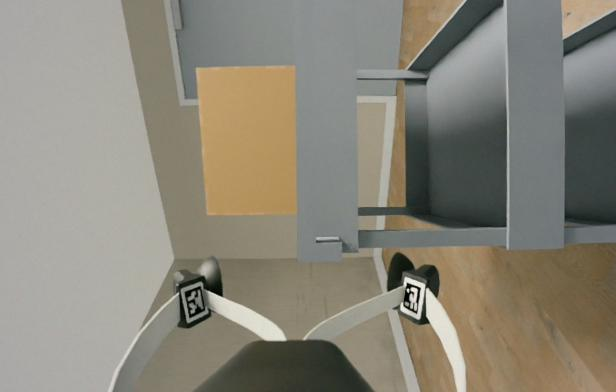

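Call:
{"method": "move", "body": {"blocking": false, "r2": {"base":{"translate_m":0.2,"strafe_m":-0.125}}, "cameras": []}}

Call:
{"method": "wait", "body": {"seconds": 3, "cameras": ["r2_head_camera","r2_wrist_camera"]}}

Scene clock: 87.50 s.
move: r2 moving
r1: as last shown
r1.lidar_m: 1.07 0.78 0.75 0.82 0.79 0.77 0.82 1.19 2.02 2.17 3.07 2.55
r1.motor_effort: lift_m=+20(20) arm_m=-4(4) wheel_0=-2(3) wheel_1=-2(2) wheel_2=-1(1)
r1.servo_current: wrist_yaw_rad=52(59) wrist_pitch_rad=39(46) wrist_roll_rad=52(59) gripper_m=46(46)
r1.wrist_depth_mm: - 135 - - - - - / - 123 135 - - - - / - 121 191 - - - - / 110 136 195 - - - - / 137 - - - - - - / 1008 1229 190 - 187 - - / 750 750 750 798 768 130 -
r2.base_odometry: x=-0.784 y=+0.026 heading=-2.435
r2.turned_by_wheels: -0.001
r2.turned_by_imu: +0.000
r2.base_tilt: forward=-0.7 right=+0.1
r2.lidar_m: 0.69 2.80 2.58 2.67 2.20 2.05 2.14 2.26 2.11 2.17 2.81 0.72
r2.base_status: translate_m moving; strafe_m moving
r2.joint_positions: lift_m=+0.683 arm_m=+0.000 wrist_yaw_rad=+0.003 wrist_pitch_rad=+0.001 wrist_roll_rad=+1.568 gripper_m=+0.100
r2.joint_status: not commanded
r2.measured_speeds: translate_m=+0.120 strafe_m=-0.072 rotate_rad=+0.001 lift_m=+0.000 arm_m=+0.000 wrist_yaw_rad=+0.000 wrist_pitch_rad=+0.000 wrist_roll_rad=+0.000
r2.motor_effort: lift_m=+21(21) arm_m=-4(4) wheel_0=+11(11) wheel_1=-6(6) wheel_2=-11(14)
r2.servo_current: wrist_yaw_rad=59(59) wrist_pitch_rad=39(46) wrist_roll_rad=39(59) gripper_m=52(52)
r2.hand_pose: x=+0.4595 y=-0.0867 z=+0.8606 quat_wxyz=(+0.708, +0.706, +0.001, +0.001) (m; r2's base frame)
r2.wrist_depth_mm: - - - 517 - 778 512 / - - 715 521 1118 - 521 / - - 750 521 1098 - 521 / - - 778 530 1118 - 525 / - - - 525 530 1537 525 / - - 192 - 194 1537 1229 / - - - - - 1863 1182
pictures: none
No camera images: "cameras" was empty.

Scene clock: 89.10 s.
earlier move: r2 done
r1.base_odometry: x=+0.000 y=+0.000 heading=+2.900
r1.turned_by_wheels: +0.000
r1.turned_by_imu: +0.000
r1.base_tilt: forward=-1.6 right=+1.2
r1.lidar_m: 1.01 0.78 0.74 0.80 0.80 0.77 0.80 1.20 2.02 2.16 3.08 2.54
r1.base_status: not commanded
r1.joint_positions: lift_m=+0.124 arm_m=+0.000 wrist_yaw_rad=+3.194 wrist_pitch_rad=+0.002 wrist_roll_rad=+0.000 gripper_m=+0.056
r1.joint_status: not commanded
r1.measured_speeds: all 0
r1.motor_effort: lift_m=+20(20) arm_m=-4(4) wheel_0=-2(3) wheel_1=-2(2) wheel_2=-1(1)
r1.servo_current: wrist_yaw_rad=46(65) wrist_pitch_rad=39(52) wrist_roll_rad=46(65) gripper_m=46(46)
r1.hand_pose: x=-0.1216 y=+0.0722 z=+0.3019 quat_wxyz=(-0.026, -0.001, +0.000, +1.000) (m; r1's base frame)
r1.wrist_depth_mm: - 135 - - - - - / - 124 135 - - - - / - 121 191 - - - - / 110 135 193 - - - - / 137 - - - - - - / 991 1229 190 - 187 - - / 750 759 768 798 778 131 -
r2.base_odometry: x=-0.982 y=-0.003 heading=-2.435
r2.turned_by_wheels: +0.000
r2.turned_by_imu: +0.000
r2.base_tilt: forward=-0.7 right=+0.1
r2.lidar_m: 0.53 2.83 2.62 2.69 2.42 2.26 2.32 2.23 2.09 2.15 2.80 0.53
r2.base_status: done
r2.joint_positions: lift_m=+0.683 arm_m=+0.000 wrist_yaw_rad=+0.003 wrist_pitch_rad=+0.001 wrist_roll_rad=+1.568 gripper_m=+0.100
r2.joint_status: not commanded
r2.measured_speeds: all 0
r2.motor_effort: lift_m=+21(21) arm_m=-4(4) wheel_0=+2(12) wheel_1=-3(7) wheel_2=-4(14)
r2.servo_current: wrist_yaw_rad=46(59) wrist_pitch_rad=33(46) wrist_roll_rad=39(59) gripper_m=52(52)
r2.hand_pose: x=+0.4595 y=-0.0867 z=+0.8606 quat_wxyz=(+0.708, +0.706, +0.001, +0.001) (m; r2's base frame)
r2.wrist_depth_mm: - - - 351 - 1708 - / - - - 351 351 904 - / - - 559 353 355 946 - / - - 574 353 353 946 - / - - 597 355 355 - - / - - 195 297 193 - - / - - - - - 1430 452
wait: 1.60 of 3 s (r2 has come to rest)
pictures: r2_head_camera, r2_wrist_camera
Images, in order (width x height): r2_head_camera 420x560, r2_wrist_camera 616x392.

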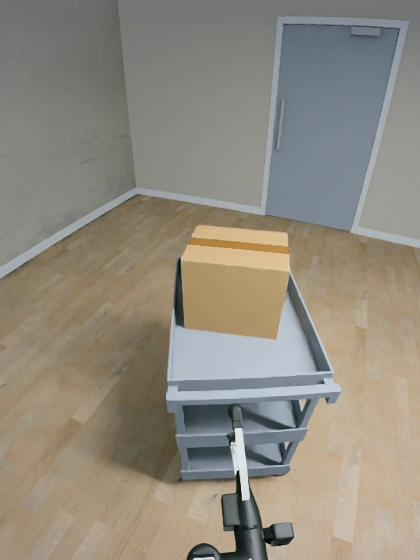

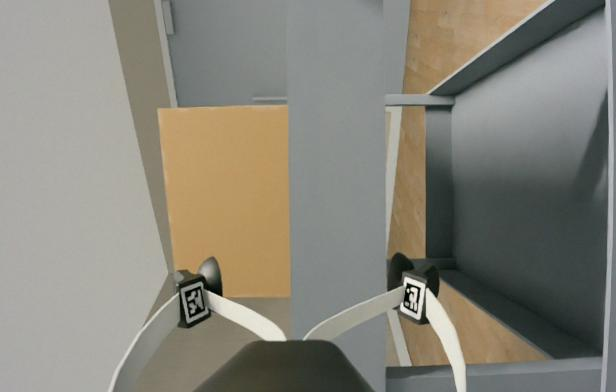

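Call:
{"method": "move", "body": {"blocking": false, "r2": {"base":{"translate_m":0.08,"strafe_m":-0.025},"joints":{"lift_m":0.66,"gripper_m":0.135},"pace":"slow"}, "cameras": []}}

Call:
{"method": "wait", "body": {"seconds": 3, "cameras": ["r2_head_camera","r2_wrist_camera"]}}

Scene clock: 99.57 s.
move: r2 moving
r1: as last shown
r1.base_tilt: forward=-1.6 right=+1.3
r1.lidar_m: 1.04 0.77 0.75 0.80 0.77 0.77 0.83 1.19 2.03 2.16 3.08 2.53
r1.motor_effort: lift_m=+19(20) arm_m=-4(4) wheel_0=-3(3) wheel_1=-2(2) wheel_2=-1(1)
r1.servo_current: wrist_yaw_rad=46(65) wrist_pitch_rad=39(52) wrist_roll_rad=52(59) gripper_m=46(46)
r1.wrist_depth_mm: - 135 - - - - - / - 123 135 - - - - / - 121 191 - - - - / 110 136 194 - - - - / 137 - - - - - - / 991 1182 190 - 187 - - / 759 750 750 798 778 131 -
r2.base_odometry: x=-0.994 y=-0.008 heading=-2.435
r2.turned_by_wheels: +0.000
r2.turned_by_imu: +0.001
r2.base_tilt: forward=-0.7 right=+0.1
r2.lidar_m: 0.49 2.82 2.60 2.70 2.39 2.28 2.35 2.24 2.11 2.14 2.80 0.52
r2.base_status: translate_m moving; strafe_m moving
r2.joint_positions: lift_m=+0.663 arm_m=+0.000 wrist_yaw_rad=+0.003 wrist_pitch_rad=+0.001 wrist_roll_rad=+1.568 gripper_m=+0.108
r2.joint_status: lift_m moving; gripper_m moving
r2.measured_speeds: translate_m=+0.048 strafe_m=-0.015 rotate_rad=-0.003 lift_m=-0.038 arm_m=+0.000 wrist_yaw_rad=+0.000 wrist_pitch_rad=+0.000 wrist_roll_rad=+0.000
r2.motor_effort: lift_m=+15(20) arm_m=-4(4) wheel_0=+7(9) wheel_1=+5(6) wheel_2=-9(9)
r2.servo_current: wrist_yaw_rad=52(52) wrist_pitch_rad=39(46) wrist_roll_rad=46(59) gripper_m=39(78)
r2.hand_pose: x=+0.4595 y=-0.0867 z=+0.8413 quat_wxyz=(+0.708, +0.706, +0.001, +0.001) (m; r2's base frame)
r2.wrist_depth_mm: - - - 338 - 1808 - / - - - 340 - 788 - / - - 544 340 - - - / - - 569 343 - - - / - - 585 343 345 - - / - - 196 289 190 - - / - - - - - 1661 466
pictures: none
No camera images: "cameras" was empty.

Scene clock: 101.17 s.
earlier move: r2 done
r1.base_odometry: x=+0.000 y=+0.000 heading=+2.900
r1.turned_by_wheels: +0.000
r1.turned_by_imu: +0.000
r1.base_tilt: forward=-1.6 right=+1.3
r1.lidar_m: 1.04 0.78 0.73 0.79 0.80 0.75 0.82 1.21 2.03 2.17 3.04 2.53
r1.base_status: not commanded
r1.joint_positions: lift_m=+0.124 arm_m=+0.000 wrist_yaw_rad=+3.194 wrist_pitch_rad=+0.002 wrist_roll_rad=+0.000 gripper_m=+0.056
r1.joint_status: not commanded
r1.measured_speeds: all 0
r1.motor_effort: lift_m=+19(20) arm_m=-4(4) wheel_0=-3(3) wheel_1=-2(2) wheel_2=-1(1)
r1.servo_current: wrist_yaw_rad=33(72) wrist_pitch_rad=39(52) wrist_roll_rad=46(65) gripper_m=39(46)
r1.hand_pose: x=-0.1216 y=+0.0722 z=+0.3019 quat_wxyz=(-0.026, -0.001, +0.000, +1.000) (m; r1's base frame)
r1.wrist_depth_mm: - 135 - - - - - / - 123 135 - - - - / - 121 191 - - - - / 110 136 195 - - - - / 137 - - - - - - / 1025 1205 190 - 187 - - / 750 759 759 788 778 131 -
r2.base_odometry: x=-1.059 y=-0.036 heading=-2.435
r2.turned_by_wheels: +0.000
r2.turned_by_imu: +0.000
r2.base_tilt: forward=-0.7 right=+0.0
r2.lidar_m: 0.41 2.78 2.61 2.66 2.50 2.35 2.39 2.25 2.12 2.16 2.84 0.47
r2.base_status: done
r2.joint_positions: lift_m=+0.660 arm_m=+0.000 wrist_yaw_rad=+0.003 wrist_pitch_rad=+0.001 wrist_roll_rad=+1.568 gripper_m=+0.135
r2.joint_status: all done
r2.measured_speeds: all 0
r2.motor_effort: lift_m=+13(20) arm_m=-4(4) wheel_0=+3(10) wheel_1=+3(7) wheel_2=-7(10)
r2.servo_current: wrist_yaw_rad=52(59) wrist_pitch_rad=46(52) wrist_roll_rad=46(59) gripper_m=46(98)
r2.hand_pose: x=+0.4595 y=-0.0867 z=+0.8382 quat_wxyz=(+0.708, +0.706, +0.001, +0.001) (m; r2's base frame)
r2.wrist_depth_mm: - - - 271 - 1661 - / - - - 272 - 723 - / - 473 469 273 866 878 - / - 500 492 277 866 866 - / - - 504 277 277 866 - / - - 217 278 198 186 - / - - - - - 1808 480
wait: 1.60 of 3 s (r2 has come to rest)
pictures: r2_head_camera, r2_wrist_camera
Images, in order (width x height): r2_head_camera 420x560, r2_wrist_camera 616x392.

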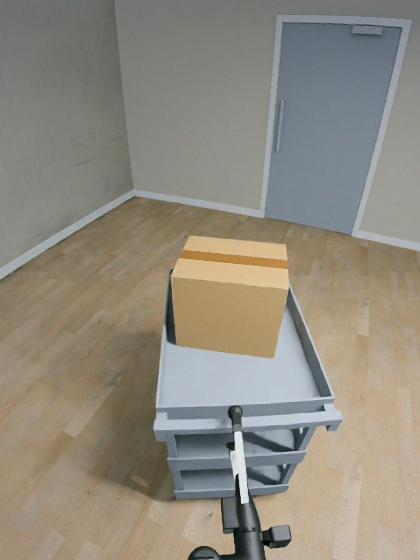

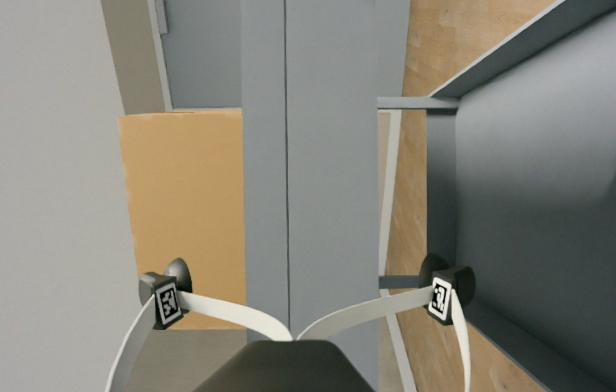

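Call:
{"method": "move", "body": {"blocking": false, "r2": {"base":{"translate_m":0.09},"joints":{"lift_m":0.648},"pace":"slow","contact_limits":{"translate_m":0.2}}, "cameras": []}}

Call:
{"method": "wait", "body": {"seconds": 3, "cameras": ["r2_wrist_camera"]}}

Call:
{"method": "move", "body": {"blocking": false, "r2": {"joints":{"gripper_m":-0.035}}, "cameras": []}}

Call:
{"method": "wait", "body": {"seconds": 3, "cameras": ["r2_wrist_camera","r2_head_camera"]}}

Scene clock: 111.30 s.
move: r2 moving
r1: as last shown
r1.lidar_m: 1.06 0.79 0.73 0.81 0.79 0.76 0.80 1.22 2.03 2.14 3.04 2.53
r1.motor_effort: lift_m=+20(20) arm_m=-4(4) wheel_0=-2(3) wheel_1=-2(2) wheel_2=-1(1)
r1.servo_current: wrist_yaw_rad=46(65) wrist_pitch_rad=33(46) wrist_roll_rad=46(65) gripper_m=39(39)
r1.wrist_depth_mm: - 135 - - - - - / - 123 135 - - - - / - 121 192 - - - - / 110 136 193 - - - - / 137 - - - - - - / 1008 1205 191 - 187 - - / 741 750 750 798 778 131 -
r2.base_odometry: x=-1.069 y=-0.044 heading=-2.435
r2.turned_by_wheels: +0.000
r2.turned_by_imu: +0.001
r2.base_tilt: forward=-0.6 right=+0.1
r2.lidar_m: 0.42 2.80 2.59 2.67 2.52 2.36 2.39 2.26 2.12 2.20 2.83 0.46
r2.base_status: translate_m moving
r2.joint_positions: lift_m=+0.648 arm_m=+0.000 wrist_yaw_rad=+0.003 wrist_pitch_rad=+0.001 wrist_roll_rad=+1.568 gripper_m=+0.135
r2.joint_status: lift_m moving
r2.measured_speeds: translate_m=+0.048 strafe_m=+0.000 rotate_rad=+0.001 lift_m=-0.002 arm_m=+0.000 wrist_yaw_rad=+0.000 wrist_pitch_rad=+0.000 wrist_roll_rad=+0.000
r2.motor_effort: lift_m=+15(15) arm_m=-4(4) wheel_0=+4(7) wheel_1=+6(6) wheel_2=-10(10)
r2.servo_current: wrist_yaw_rad=46(52) wrist_pitch_rad=46(46) wrist_roll_rad=46(59) gripper_m=52(52)
r2.contact_limits: translate_m 0.2
r2.hand_pose: x=+0.4595 y=-0.0867 z=+0.8262 quat_wxyz=(+0.708, +0.706, +0.001, +0.001) (m; r2's base frame)
r2.wrist_depth_mm: - - 202 259 - 1756 - / - - 202 262 - 741 - / - 462 203 263 - 854 - / - 484 205 264 - 866 - / - 500 206 264 - 842 - / - - 206 266 196 183 - / - - - - - 1808 477
pictures: none
No camera images: "cameras" was empty.

Scene clock: 112.97 s.
earlier move: r2 done
r1.base_odometry: x=+0.000 y=+0.000 heading=+2.900
r1.turned_by_wheels: +0.000
r1.turned_by_imu: +0.000
r1.base_tilt: forward=-1.6 right=+1.3
r1.lidar_m: 1.04 0.76 0.75 0.82 0.80 0.77 0.82 1.21 2.04 2.16 3.05 2.55
r1.base_status: not commanded
r1.joint_positions: lift_m=+0.124 arm_m=+0.000 wrist_yaw_rad=+3.194 wrist_pitch_rad=+0.002 wrist_roll_rad=+0.000 gripper_m=+0.056
r1.joint_status: not commanded
r1.measured_speeds: all 0
r1.motor_effort: lift_m=+20(20) arm_m=-4(4) wheel_0=-2(3) wheel_1=-2(2) wheel_2=-1(1)
r1.servo_current: wrist_yaw_rad=33(65) wrist_pitch_rad=46(52) wrist_roll_rad=46(72) gripper_m=39(52)
r1.hand_pose: x=-0.1216 y=+0.0722 z=+0.3019 quat_wxyz=(-0.026, -0.001, +0.000, +1.000) (m; r1's base frame)
r1.wrist_depth_mm: - 135 - - - - - / - 123 135 - - - - / - 121 191 - - - - / 111 135 194 - - - - / 137 - - - - - - / 1008 1205 191 - 187 - - / 750 759 750 798 788 131 -
r2.base_odometry: x=-1.127 y=-0.094 heading=-2.435
r2.turned_by_wheels: +0.000
r2.turned_by_imu: +0.000
r2.base_tilt: forward=-0.7 right=+0.1
r2.lidar_m: 0.35 0.41 2.58 2.62 2.58 2.42 2.50 2.31 2.14 2.21 2.87 0.40
r2.base_status: done
r2.joint_positions: lift_m=+0.648 arm_m=+0.000 wrist_yaw_rad=-0.003 wrist_pitch_rad=-0.003 wrist_roll_rad=+1.568 gripper_m=+0.135
r2.joint_status: all done
r2.measured_speeds: all 0
r2.motor_effort: lift_m=+14(15) arm_m=+4(4) wheel_0=+6(10) wheel_1=+6(8) wheel_2=-12(14)
r2.servo_current: wrist_yaw_rad=33(59) wrist_pitch_rad=46(52) wrist_roll_rad=46(59) gripper_m=46(59)
r2.contact_limits: translate_m 0.2
r2.hand_pose: x=+0.4590 y=-0.0884 z=+0.8275 quat_wxyz=(+0.708, +0.706, -0.002, +0.000) (m; r2's base frame)
r2.wrist_depth_mm: - - 146 205 204 1756 - / - - 147 204 204 1808 - / - 415 147 204 204 798 - / - 430 146 204 204 798 - / - 439 147 204 205 798 - / - 201 147 205 195 - - / - - 469 - - 1983 496
wait: 1.67 of 3 s (r2 has come to rest)
pictures: r2_wrist_camera
Images, in order (width x height): r2_wrist_camera 616x392.

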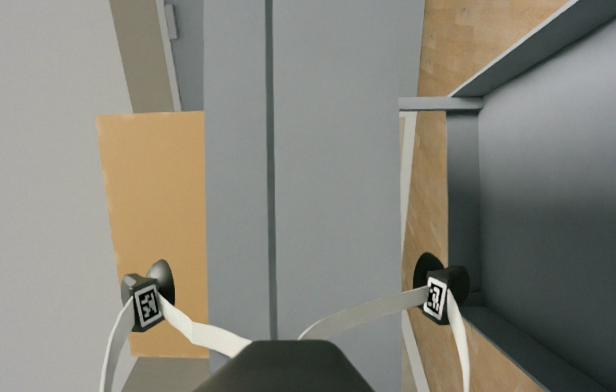

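Scene clock: 113.47 s.
move: r2 moving
r1: as last shown
r1.lidar_m: 1.05 0.77 0.74 0.80 0.78 0.76 0.83 1.21 2.04 2.14 3.05 2.54
r1.motor_effort: lift_m=+20(20) arm_m=-4(4) wheel_0=-3(3) wheel_1=-2(2) wheel_2=-1(1)
r1.servo_current: wrist_yaw_rad=52(59) wrist_pitch_rad=39(52) wrist_roll_rad=46(52) gripper_m=46(46)
r1.wrist_depth_mm: - 135 - - - - - / - 123 135 - - - - / - 120 191 - - - - / 110 136 194 - - - - / 137 - - - - - - / 1008 1205 190 - 187 - - / 759 759 750 798 778 131 -
r2.base_odometry: x=-1.127 y=-0.094 heading=-2.435
r2.turned_by_wheels: +0.000
r2.turned_by_imu: +0.000
r2.base_tilt: forward=-0.7 right=+0.0
r2.lidar_m: 0.36 0.42 2.57 2.63 2.59 2.41 2.46 2.28 2.15 2.18 2.88 0.42
r2.base_status: not commanded
r2.joint_positions: lift_m=+0.648 arm_m=+0.000 wrist_yaw_rad=-0.003 wrist_pitch_rad=-0.003 wrist_roll_rad=+1.568 gripper_m=+0.123
r2.joint_status: gripper_m moving
r2.measured_speeds: all 0
r2.motor_effort: lift_m=+14(14) arm_m=+4(4) wheel_0=+7(7) wheel_1=+5(6) wheel_2=-11(12)
r2.servo_current: wrist_yaw_rad=39(52) wrist_pitch_rad=39(46) wrist_roll_rad=33(52) gripper_m=111(111)
r2.contact_limits: translate_m 0.2
r2.hand_pose: x=+0.4590 y=-0.0884 z=+0.8275 quat_wxyz=(+0.708, +0.706, -0.002, +0.000) (m; r2's base frame)
r2.wrist_depth_mm: - - 146 204 204 1756 - / - - 146 204 204 1756 - / - 413 147 205 204 788 - / - 430 147 206 204 778 - / - 442 147 205 204 788 - / - 214 147 205 198 182 - / - - 469 - - 1756 496
pictures: none
No camera images: "cameras" was empty.

Scene clock: 115.60 s.
earlier move: r2 done
r1.base_odometry: x=+0.000 y=+0.000 heading=+2.900
r1.turned_by_wheels: +0.000
r1.turned_by_imu: +0.000
r1.base_tilt: forward=-1.6 right=+1.3
r1.lidar_m: 1.04 0.77 0.75 0.78 0.78 0.76 0.81 1.20 2.03 2.17 3.08 2.55
r1.base_status: not commanded
r1.joint_positions: lift_m=+0.124 arm_m=+0.000 wrist_yaw_rad=+3.194 wrist_pitch_rad=+0.002 wrist_roll_rad=+0.000 gripper_m=+0.056
r1.joint_status: not commanded
r1.measured_speeds: all 0
r1.motor_effort: lift_m=+20(20) arm_m=-4(4) wheel_0=-2(3) wheel_1=-2(2) wheel_2=-1(1)
r1.servo_current: wrist_yaw_rad=72(72) wrist_pitch_rad=39(52) wrist_roll_rad=46(72) gripper_m=39(52)
r1.hand_pose: x=-0.1216 y=+0.0722 z=+0.3019 quat_wxyz=(-0.026, -0.001, +0.000, +1.000) (m; r1's base frame)
r1.wrist_depth_mm: - 135 - - - - - / - 123 135 - - - - / - 121 192 - - - - / 110 136 194 - - - - / 137 - - - - - - / 1008 1205 190 - 187 - - / 759 741 759 788 788 131 -
r2.base_odometry: x=-1.127 y=-0.094 heading=-2.435
r2.turned_by_wheels: +0.000
r2.turned_by_imu: +0.000
r2.base_tilt: forward=-0.7 right=+0.1
r2.lidar_m: 0.36 0.41 2.57 2.63 2.58 2.43 2.47 2.28 2.16 2.19 2.88 0.41
r2.base_status: not commanded
r2.joint_positions: lift_m=+0.648 arm_m=+0.000 wrist_yaw_rad=-0.001 wrist_pitch_rad=-0.003 wrist_roll_rad=+1.568 gripper_m=-0.032
r2.joint_status: all done
r2.measured_speeds: all 0
r2.motor_effort: lift_m=+14(14) arm_m=+4(4) wheel_0=+2(7) wheel_1=+4(6) wheel_2=-4(12)
r2.servo_current: wrist_yaw_rad=39(65) wrist_pitch_rad=33(46) wrist_roll_rad=46(59) gripper_m=267(494)
r2.contact_limits: translate_m 0.2
r2.hand_pose: x=+0.4591 y=-0.0878 z=+0.8273 quat_wxyz=(+0.708, +0.706, -0.001, +0.000) (m; r2's base frame)
r2.wrist_depth_mm: - - 138 198 - 1618 - / - - 139 198 - 778 - / - 402 139 200 - 788 - / - 418 140 200 200 798 - / - 433 141 200 200 798 - / - 173 141 201 185 160 - / - - 141 - - 1661 -
wait: 2.13 of 3 s (r2 has come to rest)
pictures: r2_head_camera, r2_wrist_camera
Images, in order (width x height): r2_head_camera 420x560, r2_wrist_camera 616x392.

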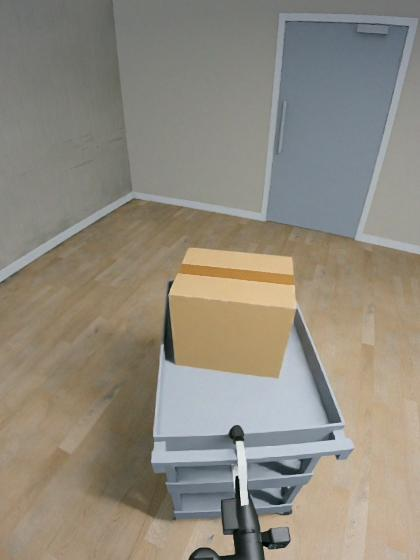

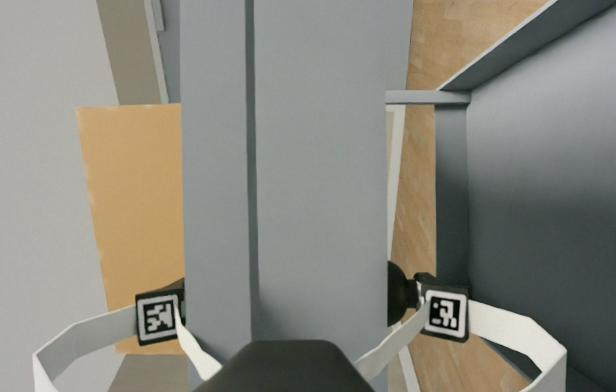

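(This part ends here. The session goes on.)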